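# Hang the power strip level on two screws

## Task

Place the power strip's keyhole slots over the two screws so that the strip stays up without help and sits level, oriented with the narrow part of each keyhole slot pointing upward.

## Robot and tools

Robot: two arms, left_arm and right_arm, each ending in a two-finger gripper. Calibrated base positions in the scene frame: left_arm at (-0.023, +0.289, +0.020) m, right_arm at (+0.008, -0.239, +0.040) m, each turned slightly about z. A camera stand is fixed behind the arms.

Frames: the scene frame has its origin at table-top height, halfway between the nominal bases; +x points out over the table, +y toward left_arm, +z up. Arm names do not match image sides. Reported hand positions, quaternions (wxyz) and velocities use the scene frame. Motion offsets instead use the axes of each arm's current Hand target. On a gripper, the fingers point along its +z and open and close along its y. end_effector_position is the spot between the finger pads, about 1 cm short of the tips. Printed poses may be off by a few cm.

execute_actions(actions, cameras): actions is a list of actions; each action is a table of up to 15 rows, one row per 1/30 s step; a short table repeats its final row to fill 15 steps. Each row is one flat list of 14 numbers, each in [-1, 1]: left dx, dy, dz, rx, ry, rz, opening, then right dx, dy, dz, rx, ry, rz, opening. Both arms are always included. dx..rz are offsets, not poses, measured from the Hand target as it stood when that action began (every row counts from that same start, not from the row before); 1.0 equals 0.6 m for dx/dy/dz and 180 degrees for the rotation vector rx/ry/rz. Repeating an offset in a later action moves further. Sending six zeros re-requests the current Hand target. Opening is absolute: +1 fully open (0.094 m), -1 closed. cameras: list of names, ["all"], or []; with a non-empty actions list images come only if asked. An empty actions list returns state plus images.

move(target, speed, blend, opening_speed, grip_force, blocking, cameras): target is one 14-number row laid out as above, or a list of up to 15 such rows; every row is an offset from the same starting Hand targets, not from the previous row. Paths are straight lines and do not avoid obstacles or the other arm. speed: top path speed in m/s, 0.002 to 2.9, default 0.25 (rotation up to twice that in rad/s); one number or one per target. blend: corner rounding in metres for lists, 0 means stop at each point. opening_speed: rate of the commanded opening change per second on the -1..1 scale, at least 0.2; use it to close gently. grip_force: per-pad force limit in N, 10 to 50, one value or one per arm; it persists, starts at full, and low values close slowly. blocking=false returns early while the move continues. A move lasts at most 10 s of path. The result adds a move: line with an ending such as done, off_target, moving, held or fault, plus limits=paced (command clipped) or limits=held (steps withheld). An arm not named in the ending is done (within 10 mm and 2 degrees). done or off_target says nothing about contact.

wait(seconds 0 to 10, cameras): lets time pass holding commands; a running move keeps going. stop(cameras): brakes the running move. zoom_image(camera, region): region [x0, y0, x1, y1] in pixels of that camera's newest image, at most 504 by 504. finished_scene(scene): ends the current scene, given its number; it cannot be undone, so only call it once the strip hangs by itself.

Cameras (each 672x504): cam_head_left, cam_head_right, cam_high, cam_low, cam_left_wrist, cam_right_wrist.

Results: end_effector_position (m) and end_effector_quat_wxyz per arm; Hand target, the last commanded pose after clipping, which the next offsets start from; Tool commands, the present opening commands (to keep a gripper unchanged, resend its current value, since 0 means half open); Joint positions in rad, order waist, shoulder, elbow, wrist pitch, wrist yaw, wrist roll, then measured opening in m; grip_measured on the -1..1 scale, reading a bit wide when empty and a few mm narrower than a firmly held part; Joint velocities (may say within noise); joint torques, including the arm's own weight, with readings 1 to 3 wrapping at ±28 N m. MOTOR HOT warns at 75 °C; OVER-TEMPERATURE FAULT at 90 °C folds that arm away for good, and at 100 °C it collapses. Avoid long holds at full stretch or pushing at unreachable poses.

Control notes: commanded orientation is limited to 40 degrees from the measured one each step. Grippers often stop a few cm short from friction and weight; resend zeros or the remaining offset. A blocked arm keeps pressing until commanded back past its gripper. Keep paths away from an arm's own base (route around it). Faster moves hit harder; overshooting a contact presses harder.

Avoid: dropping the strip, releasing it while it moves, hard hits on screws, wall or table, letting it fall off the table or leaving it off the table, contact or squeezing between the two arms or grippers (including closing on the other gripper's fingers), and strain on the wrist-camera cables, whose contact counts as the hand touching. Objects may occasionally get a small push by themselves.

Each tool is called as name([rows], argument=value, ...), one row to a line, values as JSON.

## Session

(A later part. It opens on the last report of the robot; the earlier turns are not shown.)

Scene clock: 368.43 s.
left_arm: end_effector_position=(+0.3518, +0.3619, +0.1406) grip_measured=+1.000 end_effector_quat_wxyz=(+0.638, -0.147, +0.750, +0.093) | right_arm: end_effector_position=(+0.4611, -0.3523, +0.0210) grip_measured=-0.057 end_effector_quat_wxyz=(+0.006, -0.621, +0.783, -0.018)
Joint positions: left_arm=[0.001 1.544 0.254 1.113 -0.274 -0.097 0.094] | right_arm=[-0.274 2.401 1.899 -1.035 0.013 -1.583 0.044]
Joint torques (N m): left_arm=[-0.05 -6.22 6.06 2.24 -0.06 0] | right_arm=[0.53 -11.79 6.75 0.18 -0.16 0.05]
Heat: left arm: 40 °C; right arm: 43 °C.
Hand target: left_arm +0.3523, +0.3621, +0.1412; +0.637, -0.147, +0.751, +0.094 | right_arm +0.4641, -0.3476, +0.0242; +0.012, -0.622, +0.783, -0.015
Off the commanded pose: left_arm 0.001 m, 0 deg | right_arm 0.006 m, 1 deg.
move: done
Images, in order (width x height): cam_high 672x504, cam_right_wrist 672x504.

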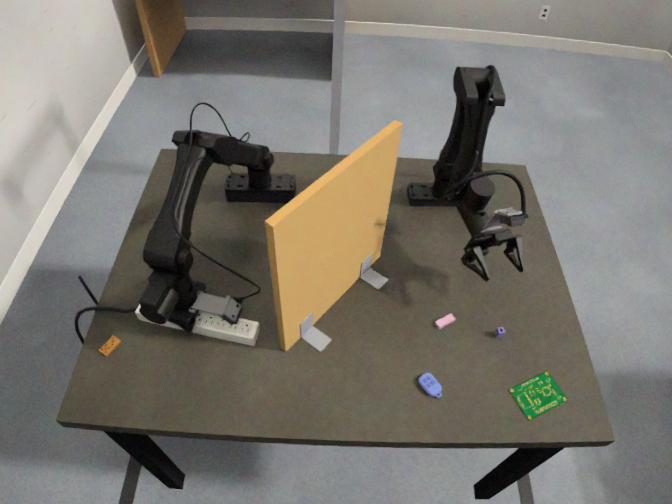

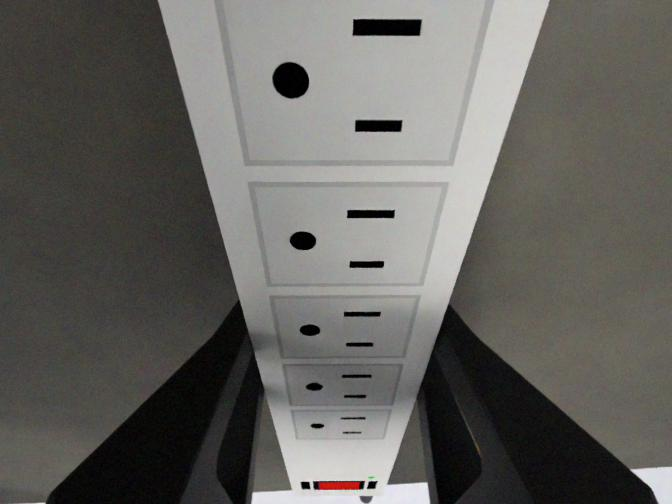

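zoom_image(camera="cam_high", region=[110, 260, 290, 395])

Scaled by 2.800.

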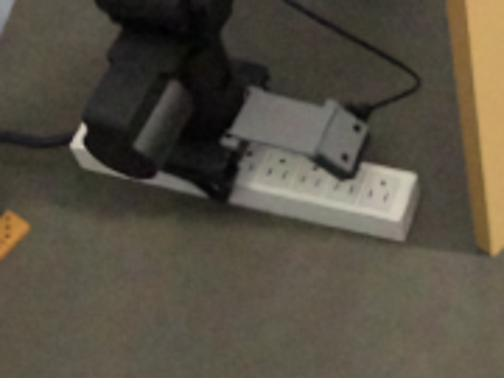

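move([
  [0,0,0,0,0,0,1, 0,0,0,0,0,0,0.6],
  [0,0,0,0,0,0,1, -0.033,0,-0.04,0,0,0,0.6],
], speed=0.06, opening_speed=0.8, cameras=["cam_right_wrist"])

Scene clock: 400.33 s.
left_arm: end_effector_position=(+0.3518, +0.3619, +0.1406) grip_measured=+1.000 end_effector_quat_wxyz=(+0.638, -0.147, +0.750, +0.093) | right_arm: end_effector_position=(+0.4584, -0.3298, +0.0281) grip_measured=+0.598 end_effector_quat_wxyz=(-0.006, -0.623, +0.782, -0.003)
Joint positions: left_arm=[0.001 1.544 0.254 1.113 -0.274 -0.097 0.094] | right_arm=[-0.228 2.401 1.929 -1.102 0.013 -1.541 0.075]
Joint torques (N m): left_arm=[-0.03 -6.23 6.08 2.23 -0.06 -0.01] | right_arm=[0.2 -14.19 8.17 0.04 -0.15 0.07]
Heat: left arm: 40 °C; right arm: 46 °C.
Hand target: left_arm +0.3523, +0.3621, +0.1412; +0.637, -0.147, +0.751, +0.094 | right_arm +0.4677, -0.3281, +0.0481; +0.012, -0.622, +0.783, -0.015
Off the commanded pose: left_arm 0.001 m, 0 deg | right_arm 0.022 m, 2 deg.
move: off_target (right_arm)
Images, in order (width x height): cam_right_wrist 672x504.

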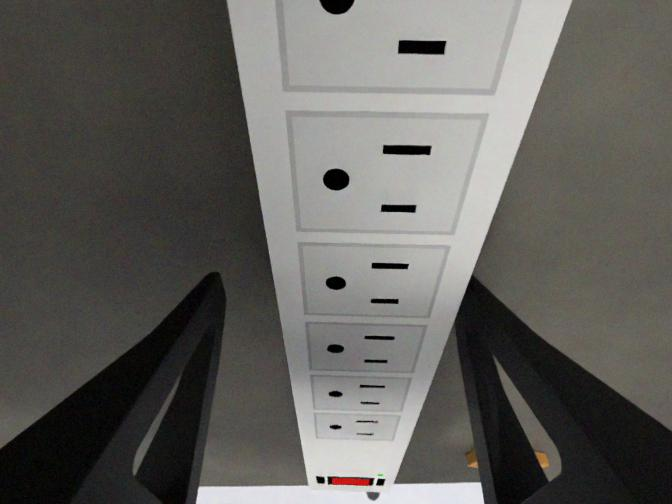

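move(target=[0,0,0,0,0,0,1, 0,-0.02,0.02,0,0,0,0.8], speed=0.05, cameras=["cam_right_wrist"])

Scene clock: 406.03 s.
left_arm: end_effector_position=(+0.3518, +0.3619, +0.1406) grip_measured=+1.000 end_effector_quat_wxyz=(+0.638, -0.147, +0.750, +0.093) | right_arm: end_effector_position=(+0.4782, -0.3337, +0.0448) grip_measured=+0.798 end_effector_quat_wxyz=(+0.014, -0.622, +0.782, -0.027)
Joint positions: left_arm=[0.001 1.544 0.254 1.113 -0.274 -0.097 0.094] | right_arm=[-0.228 2.407 2.006 -1.11 0.013 -1.541 0.084]
Joint torques (N m): left_arm=[-0.05 -6.22 6.06 2.23 -0.06 -0.01] | right_arm=[0.1 -9.42 8.28 0.15 -0.15 0.06]
Heat: left arm: 40 °C; right arm: 47 °C.
Hand target: left_arm +0.3523, +0.3621, +0.1412; +0.637, -0.147, +0.751, +0.094 | right_arm +0.4798, -0.3310, +0.0367; +0.012, -0.622, +0.783, -0.015
Off the commanded pose: left_arm 0.001 m, 0 deg | right_arm 0.009 m, 1 deg.
move: done
Images, in order (width x height): cam_right_wrist 672x504.

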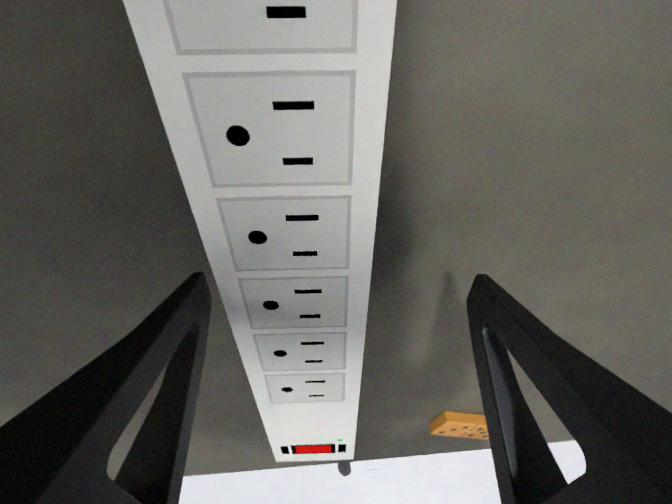

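move(target=[0,0,0,0,0,0,1, 0,0.022,0.006,0,0,0,0.8], speed=0.05, cameras=[])

Scene clock: 412.07 s.
left_arm: end_effector_position=(+0.3518, +0.3619, +0.1406) grip_measured=+1.000 end_effector_quat_wxyz=(+0.638, -0.147, +0.750, +0.093) | right_arm: end_effector_position=(+0.4667, -0.3314, +0.0268) grip_measured=+0.798 end_effector_quat_wxyz=(+0.004, -0.622, +0.783, -0.014)
Joint positions: left_arm=[0.001 1.544 0.254 1.113 -0.274 -0.097 0.094] | right_arm=[-0.228 2.407 1.934 -1.072 0.013 -1.54 0.084]
Joint torques (N m): left_arm=[-0.03 -6.23 6.06 2.24 -0.06 -0.01] | right_arm=[0.16 -13.5 4.86 0.28 -0.15 0.04]
Heat: left arm: 40 °C; right arm: 46 °C.
Hand target: left_arm +0.3523, +0.3621, +0.1412; +0.637, -0.147, +0.751, +0.094 | right_arm +0.4670, -0.3280, +0.0325; +0.012, -0.622, +0.783, -0.015
Off the commanded pose: left_arm 0.001 m, 0 deg | right_arm 0.007 m, 1 deg.
move: done
No camera images: "cameras" was empty.

move(target=[0,0,0,0,0,0,1, 0,0,-0.004,0,0,0,-0.25], speed=0.03, opening_speed=0.6, cameras=["cam_right_wrist","cam_high"])

zoom_image(camera="cam_high", region=[110, 260, 290, 395])

Scene clock: 417.23 s.
left_arm: end_effector_position=(+0.3518, +0.3619, +0.1406) grip_measured=+1.000 end_effector_quat_wxyz=(+0.638, -0.147, +0.750, +0.093) | right_arm: end_effector_position=(+0.4666, -0.3314, +0.0268) grip_measured=-0.058 end_effector_quat_wxyz=(+0.004, -0.622, +0.783, -0.014)
Joint positions: left_arm=[0.001 1.544 0.254 1.113 -0.274 -0.097 0.094] | right_arm=[-0.228 2.407 1.934 -1.072 0.013 -1.54 0.044]
Joint torques (N m): left_arm=[-0.03 -6.23 6.06 2.23 -0.06 -0.01] | right_arm=[0.21 -13.82 5.23 0.22 -0.13 0.05]
Heat: left arm: 41 °C; right arm: 46 °C.
Hand target: left_arm +0.3523, +0.3621, +0.1412; +0.637, -0.147, +0.751, +0.094 | right_arm +0.4670, -0.3280, +0.0349; +0.012, -0.622, +0.783, -0.015
Off the commanded pose: left_arm 0.001 m, 0 deg | right_arm 0.009 m, 1 deg.
move: done
Images, in order (width x height): cam_high 672x504, cam_right_wrist 672x504.

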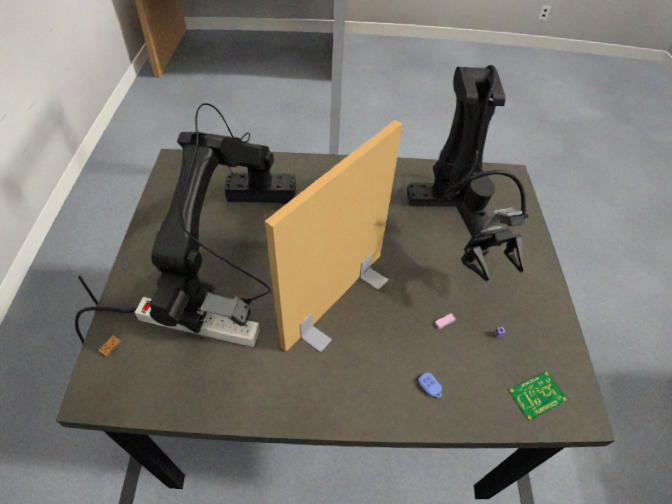

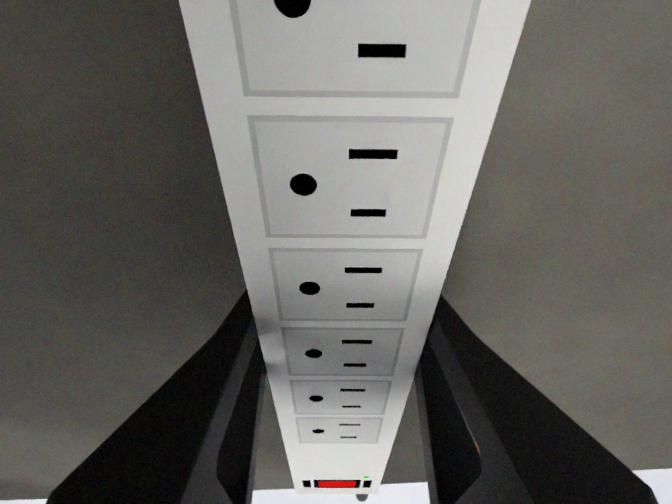

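Scaled by 2.800.

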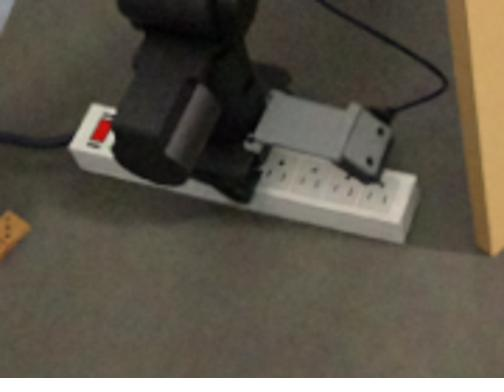

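move([
  [-0.4975,-0.0445,-0.216,0.06,0.03,0.02,1, 0.021,0.0675,-0.2113,0,0,0,-0.25],
  [-0.4353,-0.6033,-0.3620,0.2987,0.1416,0.1412,1, -0.2963,0.3662,-0.4312,0.4317,-0.2807,-0.2702,-0.25],
], speed=[0.15,0.2], blend=[0.03,0], cameras=["cam_head_left","cam_left_wrist","cam_high"])

Scene clock: 490.07 s.
left_arm: end_effector_position=(+0.3128, -0.0201, +0.4581) grip_measured=+1.000 end_effector_quat_wxyz=(+0.439, +0.287, +0.836, -0.157) | right_arm: end_effector_position=(+0.2912, -0.1139, +0.2648) grip_measured=-0.059 end_effector_quat_wxyz=(+0.645, -0.667, +0.303, -0.216)
Joint positions: left_arm=[-0.84 2 2.832 -1.434 -0.087 -0.073 0.094] | right_arm=[-0.08 0.868 0.332 0.42 -0.866 -1.556 0.044]
Joint torques (N m): left_arm=[-0.54 -8.66 6.83 1.86 -0.02 0.08] | right_arm=[1.37 -1.17 7.01 2.57 -0.68 -0.27]
Heat: left arm: 41 °C; right arm: 49 °C.
Hand target: left_arm +0.3111, -0.0227, +0.4522; +0.426, +0.297, +0.841, -0.152 | right_arm +0.2838, -0.1026, +0.2850; +0.666, -0.667, +0.236, -0.236
Off the commanded pose: left_arm 0.007 m, 2 deg | right_arm 0.024 m, 8 deg.
move: off_target (right_arm)
Images, in order (width x height): cam_head_left 672x504, cam_high 672x504, cam_left_wrist 672x504.

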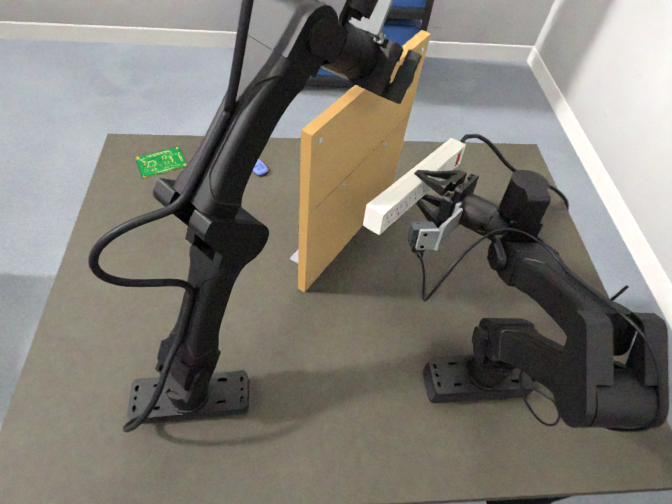

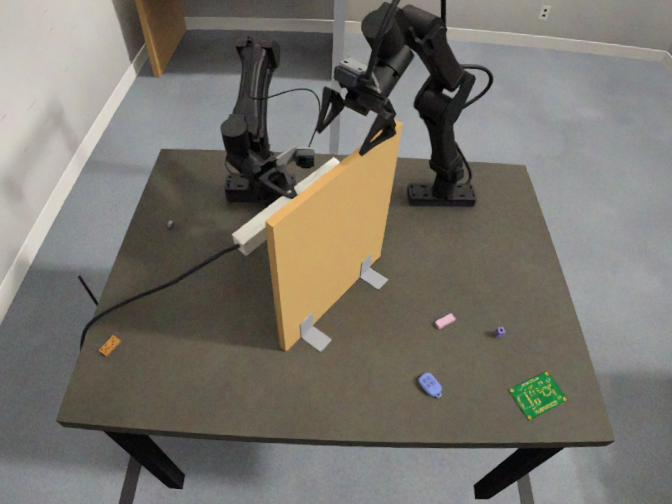

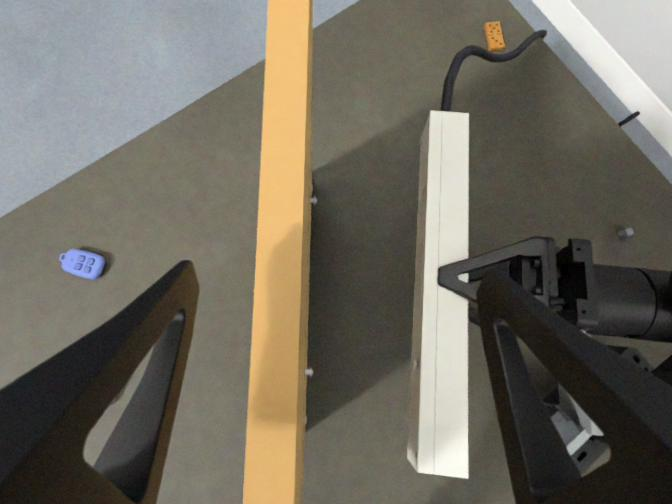

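zoom_image(camera="cam_left_wrist", region=[380, 90, 500, 210])

zoom_image(camera="cam_left_wrist", region=[380, 380, 500, 500])

zoom_image(camera="cam_left_wrist", region=[280, 160, 440, 400])

Scaled by 4.200.

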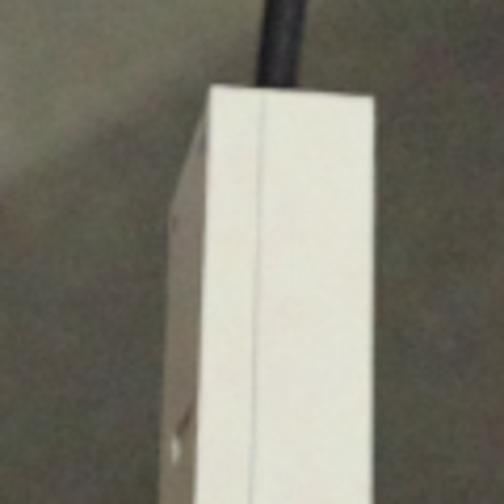

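Scaled by 4.200.

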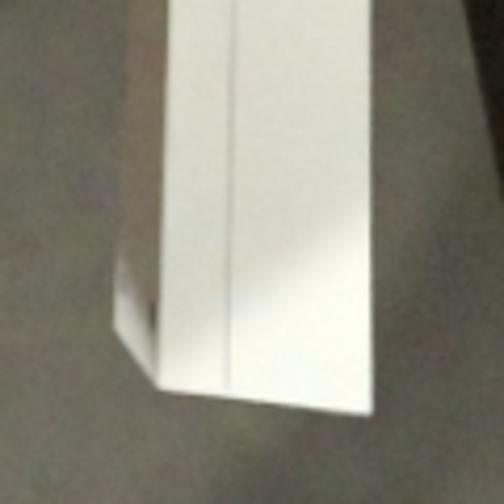

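Scaled by 2.100.

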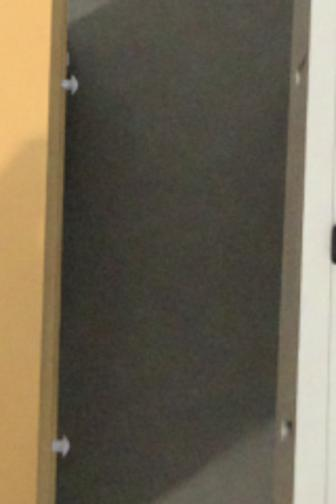

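move(target=[0,0,0,0,0,0,1, -0.004,-0.013,0.0927,0.022,-0.028,-0.025,-0.25], speed=0.08, cameras=["cam_left_wrist","cam_head_right"])

Scene clock: 519.83 s.
left_arm: end_effector_position=(+0.3125, -0.0198, +0.4575) grip_measured=+1.000 end_effector_quat_wxyz=(+0.438, +0.288, +0.837, -0.157) | right_arm: end_effector_position=(+0.3150, -0.0701, +0.2492) grip_measured=-0.059 end_effector_quat_wxyz=(+0.660, -0.678, +0.251, -0.204)
Joint positions: left_arm=[-0.84 2 2.832 -1.437 -0.087 -0.073 0.094] | right_arm=[0.094 1.177 0.349 0.761 -0.79 -1.563 0.044]
Joint torques (N m): left_arm=[-0.54 -8.51 7.19 1.88 -0.01 0.08] | right_arm=[1.32 -2.54 10.95 2.58 -0.56 -0.27]
Heat: left arm: 38 °C; right arm: 45 °C.
Hand target: left_arm +0.3111, -0.0227, +0.4522; +0.426, +0.297, +0.841, -0.152 | right_arm +0.3170, -0.0579, +0.2927; +0.689, -0.662, +0.172, -0.241
Off the commanded pose: left_arm 0.006 m, 2 deg | right_arm 0.045 m, 11 deg.
move: off_target (right_arm)
Images, in order (width x height): cam_head_right 672x504, cam_left_wrist 672x504.

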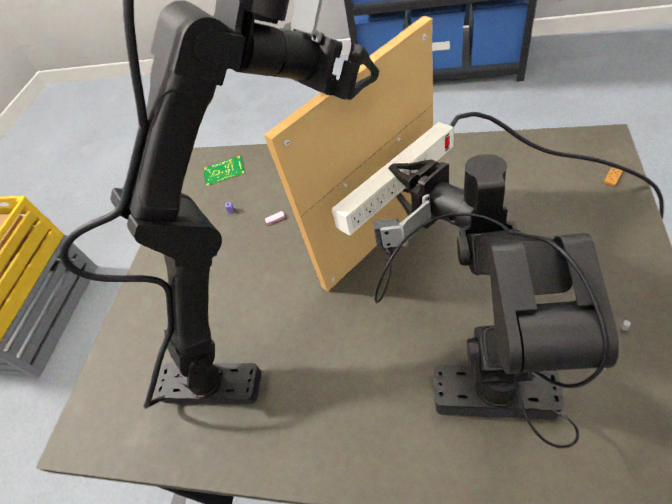

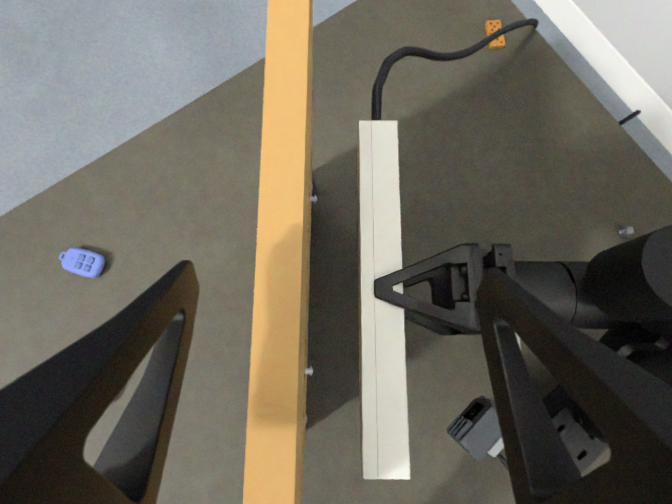

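zoom_image(camera="cam_head_right", region=[315, 100, 475, 250])

execute_actions(actions=[], cameras=["cam_head_left","cam_left_wrist"])

zoom_image(camera="cam_head_left", region=[325, 90, 485, 250])

zoom_image(camera="cam_left_wrist", region=[280, 100, 440, 260])

zoom_image(camera="cam_left_wrist", region=[280, 340, 440, 500])

Scaled by 3.150.

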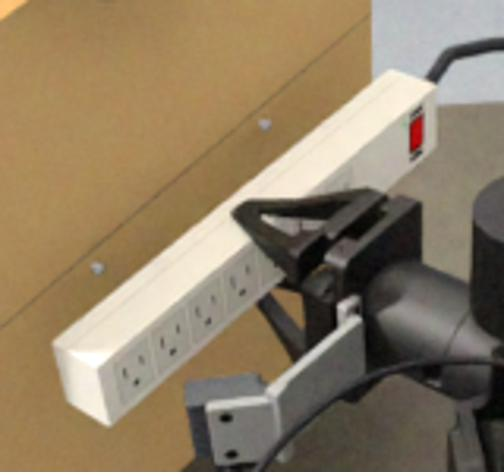

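Scene clock: 533.10 s.
left_arm: end_effector_position=(+0.3125, -0.0198, +0.4575) grip_measured=+1.000 end_effector_quat_wxyz=(+0.438, +0.288, +0.837, -0.157) | right_arm: end_effector_position=(+0.3150, -0.0701, +0.2493) grip_measured=-0.059 end_effector_quat_wxyz=(+0.660, -0.678, +0.251, -0.204)
Joint positions: left_arm=[-0.84 2 2.832 -1.437 -0.087 -0.073 0.094] | right_arm=[0.094 1.177 0.349 0.762 -0.79 -1.563 0.044]
Joint velocities: within noise
Joint torques (N m): left_arm=[-0.53 -8.5 7.19 1.88 -0.02 0.08] | right_arm=[1.35 -2.52 10.96 2.56 -0.56 -0.24]
Heat: left arm: 38 °C; right arm: 49 °C.
Hand target: left_arm +0.3111, -0.0227, +0.4522; +0.426, +0.297, +0.841, -0.152 | right_arm +0.3171, -0.0579, +0.2926; +0.689, -0.662, +0.172, -0.241
Tool commands: left_gripper/opening=+1.0 right_gripper/opening=-0.25
Off the commanded pose: left_arm 0.006 m, 2 deg | right_arm 0.045 m, 11 deg.
Images, in order (width x height): cam_head_left 672x504, cam_left_wrist 672x504.

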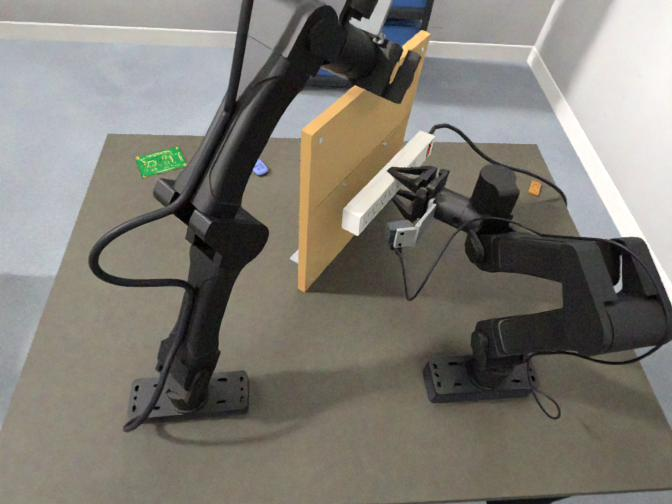

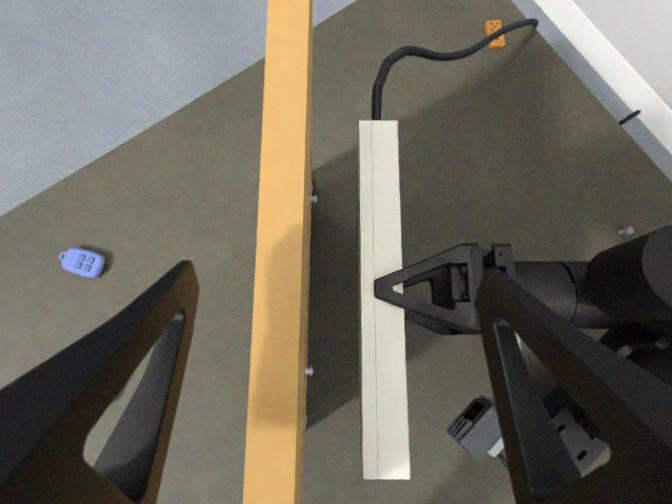

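Scaled by 3.150.

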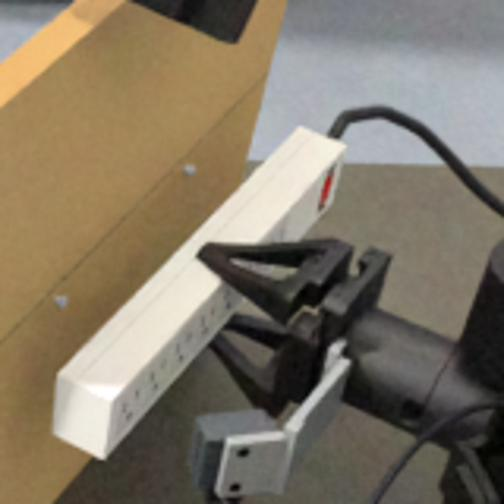

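Scaled by 3.150.

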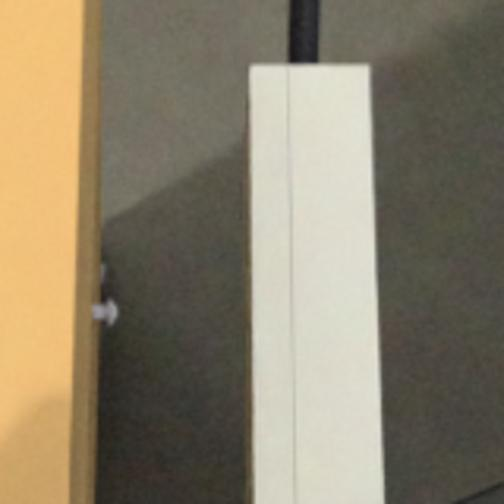

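Scaled by 3.150.

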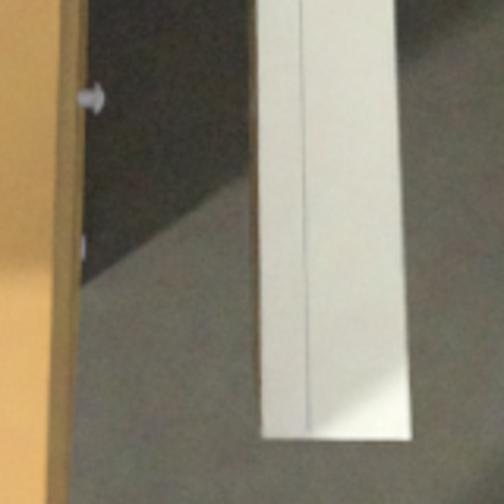

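move(target=[0,0,0,0,0,0,1, 0,-0.01,-0.01,0,0,0,-0.25], speed=0.05, cameras=["cam_left_wrist","cam_head_right"])

Scene clock: 564.20 s.
left_arm: end_effector_position=(+0.3125, -0.0198, +0.4575) grip_measured=+1.000 end_effector_quat_wxyz=(+0.438, +0.288, +0.837, -0.157) | right_arm: end_effector_position=(+0.3137, -0.0692, +0.2473) grip_measured=-0.059 end_effector_quat_wxyz=(+0.659, -0.681, +0.252, -0.198)
Joint positions: left_arm=[-0.84 2 2.832 -1.437 -0.087 -0.073 0.094] | right_arm=[0.094 1.177 0.349 0.751 -0.798 -1.563 0.044]
Joint torques (N m): left_arm=[-0.53 -8.51 7.19 1.88 -0.02 0.08] | right_arm=[-0.16 -5.34 11.17 2.37 -0.65 -0.23]
Heat: left arm: 37 °C; right arm: 53 °C.
Hand target: left_arm +0.3111, -0.0227, +0.4522; +0.426, +0.297, +0.841, -0.152 | right_arm +0.3131, -0.0630, +0.2983; +0.689, -0.662, +0.172, -0.241
Off the commanded pose: left_arm 0.006 m, 2 deg | right_arm 0.051 m, 11 deg.
move: off_target (right_arm)
Images, in order (width x height): cam_head_right 672x504, cam_left_wrist 672x504.

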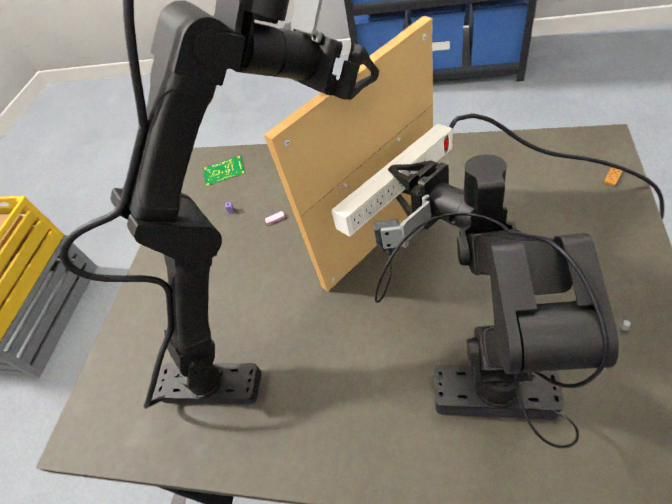

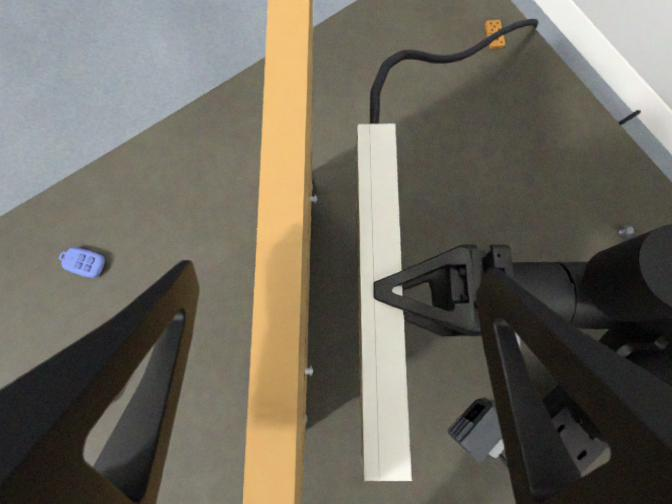

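move(target=[0,0,0,0,0,0,1, 0,-0.025,0.006,0,0,0,-0.25], speed=0.06, cameras=[])

Scene clock: 567.37 s.
left_arm: end_effector_position=(+0.3125, -0.0198, +0.4575) grip_measured=+1.000 end_effector_quat_wxyz=(+0.438, +0.288, +0.837, -0.157) | right_arm: end_effector_position=(+0.3171, -0.0687, +0.2633) grip_measured=-0.059 end_effector_quat_wxyz=(+0.660, -0.680, +0.250, -0.199)
Joint positions: left_arm=[-0.84 2 2.832 -1.437 -0.087 -0.073 0.094] | right_arm=[0.094 1.146 0.402 0.675 -0.799 -1.562 0.044]
Joint torques (N m): left_arm=[-0.54 -8.51 7.2 1.88 -0.02 0.08] | right_arm=[0.85 -5.65 11.07 2.33 -0.54 -0.21]
Heat: left arm: 37 °C; right arm: 53 °C.
Hand target: left_arm +0.3111, -0.0227, +0.4522; +0.426, +0.297, +0.841, -0.152 | right_arm +0.3135, -0.0601, +0.3134; +0.689, -0.662, +0.172, -0.241
Off the commanded pose: left_arm 0.006 m, 2 deg | right_arm 0.051 m, 11 deg.
move: off_target (right_arm)
No camera images: "cameras" was empty.

move(target=[0,0,0,0,0,0,1, 0.004,0.05,0,0,0,0,-0.25], speed=0.06, cameras=[])

Scene clock: 577.97 s.
left_arm: end_effector_position=(+0.3125, -0.0198, +0.4575) grip_measured=+1.000 end_effector_quat_wxyz=(+0.438, +0.288, +0.837, -0.157) | right_arm: end_effector_position=(+0.3261, -0.0672, +0.2668) grip_measured=-0.059 end_effector_quat_wxyz=(+0.671, -0.671, +0.227, -0.220)
Joint positions: left_arm=[-0.84 2 2.832 -1.437 -0.087 -0.073 0.094] | right_arm=[0.094 1.225 0.402 0.819 -0.802 -1.564 0.044]
Joint torques (N m): left_arm=[-0.54 -8.51 7.19 1.88 -0.01 0.08] | right_arm=[0.36 -2.81 6.16 2.52 -0.53 -0.23]
Heat: left arm: 37 °C; right arm: 50 °C.
Hand target: left_arm +0.3111, -0.0227, +0.4522; +0.426, +0.297, +0.841, -0.152 | right_arm +0.3186, -0.0612, +0.2838; +0.689, -0.662, +0.172, -0.241
Off the commanded pose: left_arm 0.006 m, 2 deg | right_arm 0.020 m, 7 deg.
move: off_target (right_arm)
No camera images: "cameras" was empty.

execute_actions(actions=[], cameras=["cam_head_left","cam_head_right","cam_left_wrist"])

zoom_image(camera="cam_head_right", region=[315, 100, 475, 250])

zoom_image(camera="cam_head_left", region=[325, 90, 485, 250])

zoom_image(camera="cam_left_wrist", region=[280, 90, 440, 250])

zoom_image(camera="cam_left_wrist", region=[280, 344, 440, 504])

Scene clock: 582.90 s.
left_arm: end_effector_position=(+0.3125, -0.0198, +0.4575) grip_measured=+1.000 end_effector_quat_wxyz=(+0.438, +0.288, +0.837, -0.157) | right_arm: end_effector_position=(+0.3261, -0.0672, +0.2668) grip_measured=-0.059 end_effector_quat_wxyz=(+0.671, -0.671, +0.227, -0.220)
Joint positions: left_arm=[-0.84 2 2.832 -1.437 -0.087 -0.073 0.094] | right_arm=[0.094 1.225 0.402 0.819 -0.802 -1.564 0.044]
Joint velocities: within noise
Joint torques (N m): left_arm=[-0.54 -8.51 7.19 1.88 -0.02 0.08] | right_arm=[0.4 -2.92 6.19 2.55 -0.54 -0.23]
Heat: left arm: 37 °C; right arm: 48 °C.
Hand target: left_arm +0.3111, -0.0227, +0.4522; +0.426, +0.297, +0.841, -0.152 | right_arm +0.3186, -0.0612, +0.2838; +0.689, -0.662, +0.172, -0.241
Tool commands: left_gripper/opening=+1.0 right_gripper/opening=-0.25
Off the commanded pose: left_arm 0.006 m, 2 deg | right_arm 0.020 m, 7 deg.
Images, in order (width x height): cam_head_left 672x504, cam_head_right 672x504, cam_left_wrist 672x504.

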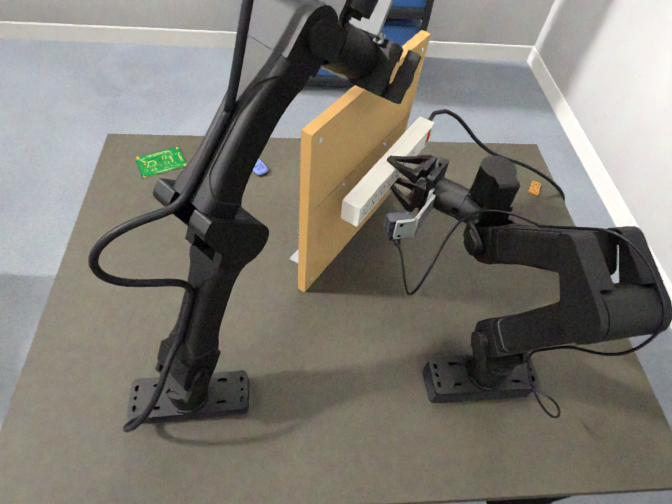

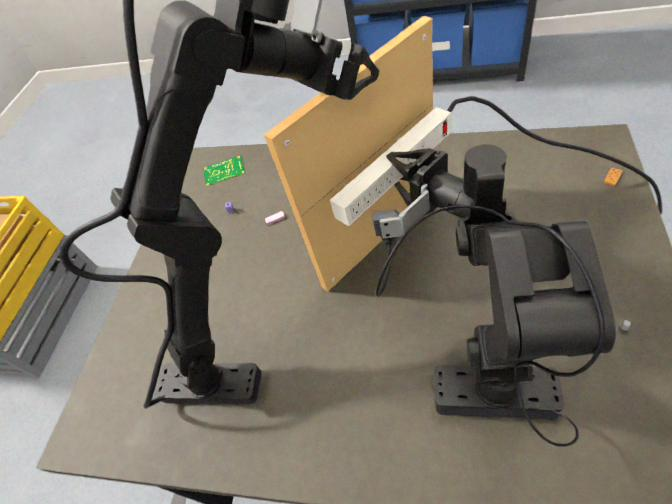

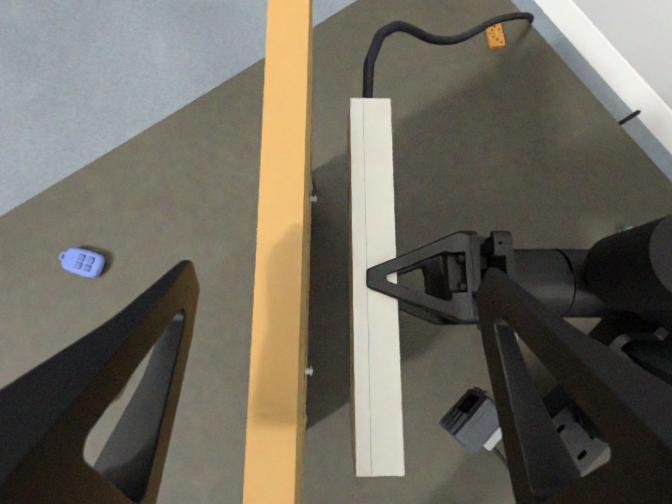

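Scaled by 3.150.

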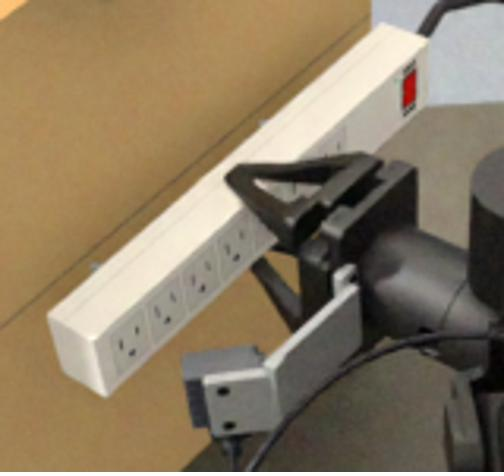

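Scaled by 3.150.

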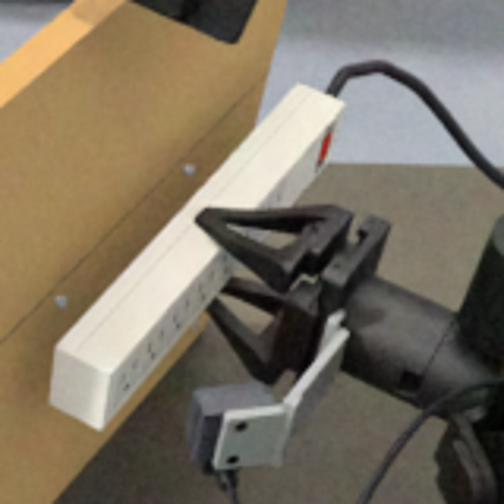

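Scaled by 3.150.

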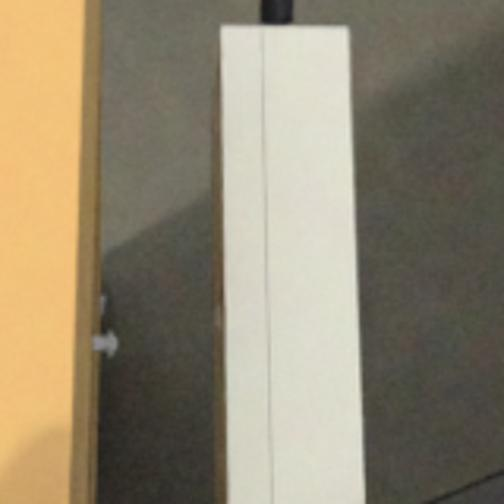

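Scaled by 3.150.

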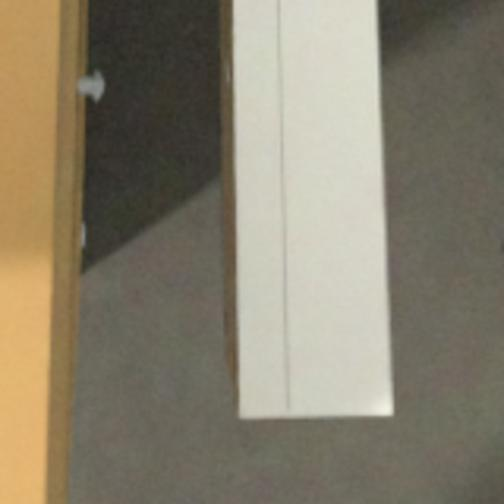

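move(target=[0,0,0,0,0,0,1, -0.015,0.012,0,0,0.004,-0.018,-0.25], speed=0.04, cameras=["cam_left_wrist"])

Scene clock: 602.03 s.
left_arm: end_effector_position=(+0.3125, -0.0198, +0.4575) grip_measured=+1.000 end_effector_quat_wxyz=(+0.438, +0.288, +0.837, -0.157) | right_arm: end_effector_position=(+0.3195, -0.0638, +0.2536) grip_measured=-0.059 end_effector_quat_wxyz=(+0.662, -0.678, +0.219, -0.234)
Joint positions: left_arm=[-0.84 2 2.832 -1.437 -0.087 -0.073 0.094] | right_arm=[0.12 1.225 0.352 0.854 -0.767 -1.612 0.044]
Joint torques (N m): left_arm=[-0.54 -8.51 7.19 1.88 -0.02 0.08] | right_arm=[1.17 -3.45 6.42 2.59 -0.39 -0.33]
Heat: left arm: 37 °C; right arm: 44 °C.
Hand target: left_arm +0.3111, -0.0227, +0.4522; +0.426, +0.297, +0.841, -0.152 | right_arm +0.3119, -0.0561, +0.2760; +0.681, -0.665, +0.158, -0.264
Off the commanded pose: left_arm 0.006 m, 2 deg | right_arm 0.025 m, 8 deg.
move: off_target (right_arm)
Images, in order (width x height): cam_left_wrist 672x504.

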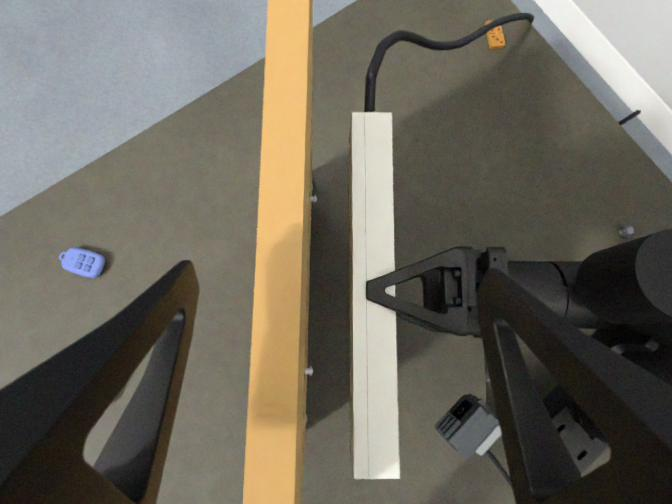

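move(target=[0,0,0,0,0,0,1, 0,-0.022,0.02,0,0.002,0,-0.25], speed=0.04, cameras=[])

Scene clock: 609.50 s.
left_arm: end_effector_position=(+0.3125, -0.0198, +0.4575) grip_measured=+1.000 end_effector_quat_wxyz=(+0.438, +0.288, +0.837, -0.157) | right_arm: end_effector_position=(+0.3177, -0.0546, +0.2454) grip_measured=-0.059 end_effector_quat_wxyz=(+0.654, -0.685, +0.230, -0.224)
Joint positions: left_arm=[-0.84 2 2.832 -1.437 -0.087 -0.073 0.094] | right_arm=[0.167 1.225 0.352 0.815 -0.718 -1.616 0.044]
Joint torques (N m): left_arm=[-0.53 -8.5 7.19 1.88 -0.02 0.08] | right_arm=[1.09 -5.39 9.96 2.4 -0.4 -0.3]
Heat: left arm: 37 °C; right arm: 44 °C.
Hand target: left_arm +0.3111, -0.0227, +0.4522; +0.426, +0.297, +0.841, -0.152 | right_arm +0.3167, -0.0459, +0.2898; +0.680, -0.664, +0.160, -0.266
Off the commanded pose: left_arm 0.006 m, 2 deg | right_arm 0.045 m, 10 deg.
move: off_target (right_arm)
No camera images: "cameras" was empty.

move(target=[0,0,0,0,0,0,1, 0.006,-0.012,0.004,0,0,0,-0.25], speed=0.04, cameras=[])

Scene clock: 614.13 s.
left_arm: end_effector_position=(+0.3125, -0.0198, +0.4575) grip_measured=+1.000 end_effector_quat_wxyz=(+0.438, +0.288, +0.837, -0.157) | right_arm: end_effector_position=(+0.3206, -0.0542, +0.2462) grip_measured=-0.059 end_effector_quat_wxyz=(+0.650, -0.688, +0.234, -0.220)
Joint positions: left_arm=[-0.84 2 2.832 -1.437 -0.087 -0.073 0.094] | right_arm=[0.167 1.225 0.373 0.778 -0.717 -1.619 0.044]
Joint torques (N m): left_arm=[-0.54 -8.51 7.19 1.88 -0.01 0.08] | right_arm=[0.92 -6.27 10.71 2.36 -0.42 -0.26]
Heat: left arm: 37 °C; right arm: 45 °C.
Hand target: left_arm +0.3111, -0.0227, +0.4522; +0.426, +0.297, +0.841, -0.152 | right_arm +0.3199, -0.0458, +0.2975; +0.680, -0.664, +0.160, -0.266
Off the commanded pose: left_arm 0.006 m, 2 deg | right_arm 0.052 m, 11 deg.
move: off_target (right_arm)
No camera images: "cameras" was empty.

move(target=[0,0,0,0,0,0,1, 0.004,-0.012,0.002,0,0,0,-0.25], speed=0.04, cameras=[])

Scene clock: 616.80 s.
left_arm: end_effector_position=(+0.3125, -0.0198, +0.4575) grip_measured=+1.000 end_effector_quat_wxyz=(+0.438, +0.288, +0.837, -0.157) | right_arm: end_effector_position=(+0.3223, -0.0540, +0.2518) grip_measured=-0.059 end_effector_quat_wxyz=(+0.649, -0.689, +0.236, -0.219)
Joint positions: left_arm=[-0.84 2 2.832 -1.437 -0.087 -0.073 0.094] | right_arm=[0.167 1.21 0.396 0.733 -0.715 -1.62 0.044]
Joint torques (N m): left_arm=[-0.54 -8.53 7.2 1.88 -0.01 0.08] | right_arm=[0.68 -6.24 11.02 2.45 -0.46 -0.28]
Heat: left arm: 37 °C; right arm: 45 °C.
Hand target: left_arm +0.3111, -0.0227, +0.4522; +0.426, +0.297, +0.841, -0.152 | right_arm +0.3215, -0.0460, +0.3051; +0.680, -0.664, +0.160, -0.266
Off the commanded pose: left_arm 0.006 m, 2 deg | right_arm 0.054 m, 11 deg.
move: off_target (right_arm)
No camera images: "cameras" was empty.

move(target=[0,0,0,0,0,0,1, 0,0.036,0,0,0,0,-0.25], speed=0.05, cameras=["cam_left_wrist","cam_head_left","cam_head_right"])

zoom_image(camera="cam_head_right", region=[315, 90, 475, 250])

zoom_image(camera="cam_head_left", region=[325, 90, 485, 250])

zoom_image(camera="cam_left_wrist", region=[280, 90, 440, 250])

zoom_image(camera="cam_left_wrist", region=[280, 344, 440, 504])

Scene clock: 624.43 s.
left_arm: end_effector_position=(+0.3125, -0.0198, +0.4575) grip_measured=+1.000 end_effector_quat_wxyz=(+0.438, +0.288, +0.837, -0.157) | right_arm: end_effector_position=(+0.3280, -0.0534, +0.2548) grip_measured=-0.059 end_effector_quat_wxyz=(+0.656, -0.682, +0.225, -0.233)
Joint positions: left_arm=[-0.84 2 2.832 -1.437 -0.087 -0.073 0.094] | right_arm=[0.167 1.254 0.396 0.818 -0.712 -1.62 0.044]
Joint torques (N m): left_arm=[-0.54 -8.5 7.17 1.88 -0.02 0.08] | right_arm=[0.36 -3.07 7.73 2.7 -0.52 -0.31]
Heat: left arm: 37 °C; right arm: 46 °C.
Hand target: left_arm +0.3111, -0.0227, +0.4522; +0.426, +0.297, +0.841, -0.152 | right_arm +0.3247, -0.0465, +0.2838; +0.680, -0.664, +0.160, -0.266
Off the commanded pose: left_arm 0.006 m, 2 deg | right_arm 0.030 m, 9 deg.
move: off_target (right_arm)
Images, in order (width x height): cam_head_left 672x504, cam_head_right 672x504, cam_left_wrist 672x504.

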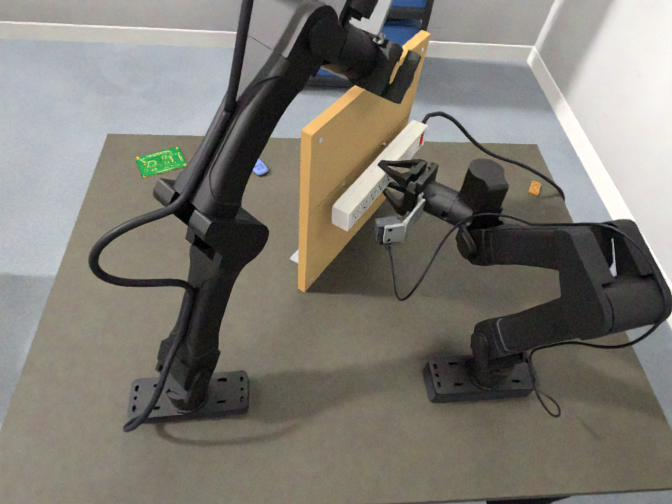

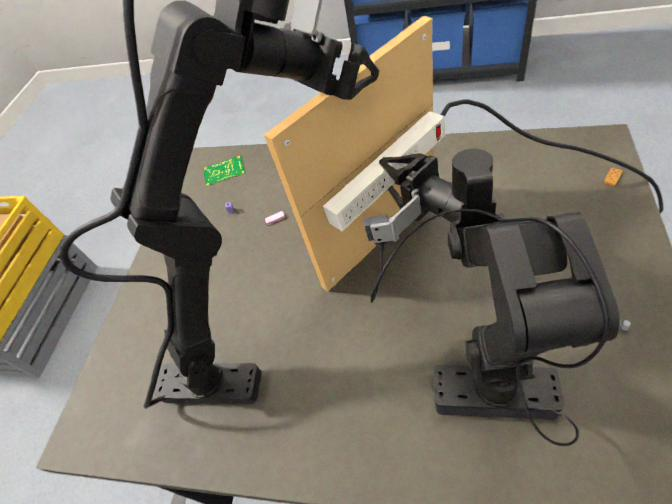

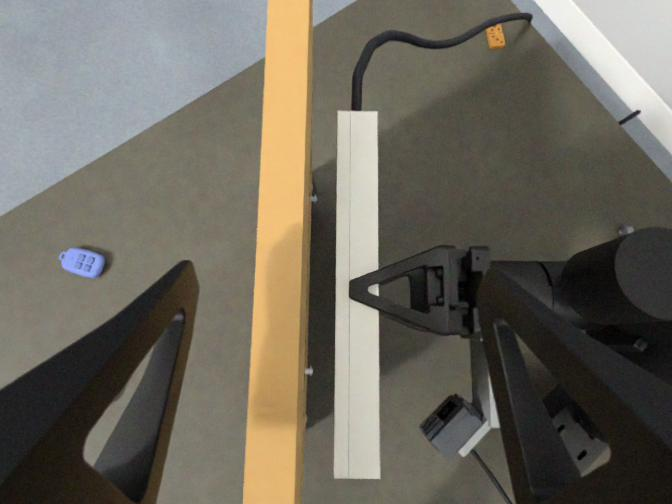

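Scaled by 3.150.

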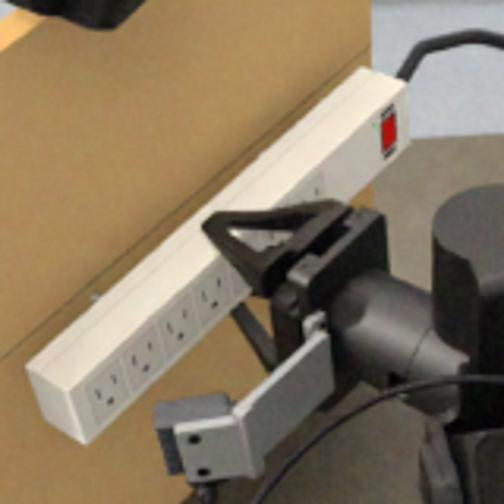

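Scaled by 3.150.

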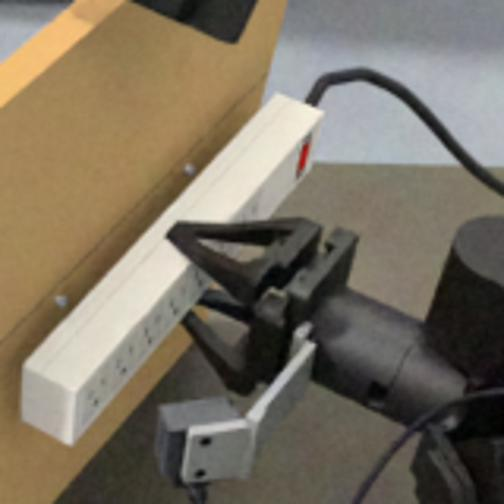

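Scaled by 3.150.

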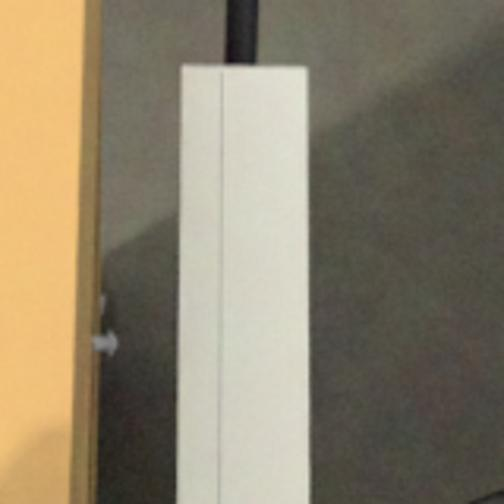

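Scaled by 3.150.

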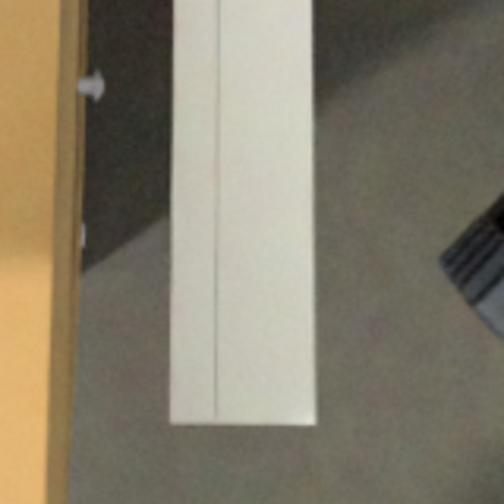

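move(target=[0,0,0,0,0,0,1, 0.002,-0.014,0.016,0,0,0,-0.25], speed=0.03, cameras=["cam_left_wrist"])

Scene clock: 640.50 s.
left_arm: end_effector_position=(+0.3125, -0.0198, +0.4575) grip_measured=+1.000 end_effector_quat_wxyz=(+0.438, +0.288, +0.837, -0.157) | right_arm: end_effector_position=(+0.3283, -0.0516, +0.2526) grip_measured=-0.059 end_effector_quat_wxyz=(+0.653, -0.683, +0.230, -0.232)
Joint positions: left_arm=[-0.84 2 2.832 -1.437 -0.087 -0.073 0.094] | right_arm=[0.179 1.254 0.396 0.808 -0.693 -1.62 0.044]
Joint torques (N m): left_arm=[-0.53 -8.5 7.19 1.88 -0.01 0.08] | right_arm=[1.35 -3.15 10.67 2.47 -0.51 -0.28]
Heat: left arm: 36 °C; right arm: 46 °C.
Hand target: left_arm +0.3111, -0.0227, +0.4522; +0.426, +0.297, +0.841, -0.152 | right_arm +0.3299, -0.0392, +0.2930; +0.680, -0.664, +0.160, -0.267
Off the commanded pose: left_arm 0.006 m, 2 deg | right_arm 0.042 m, 10 deg.
move: off_target (right_arm)
Images, in order (width x height): cam_left_wrist 672x504.

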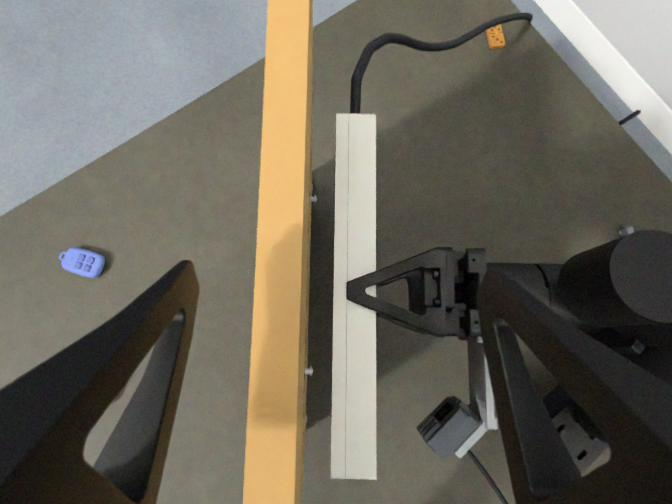

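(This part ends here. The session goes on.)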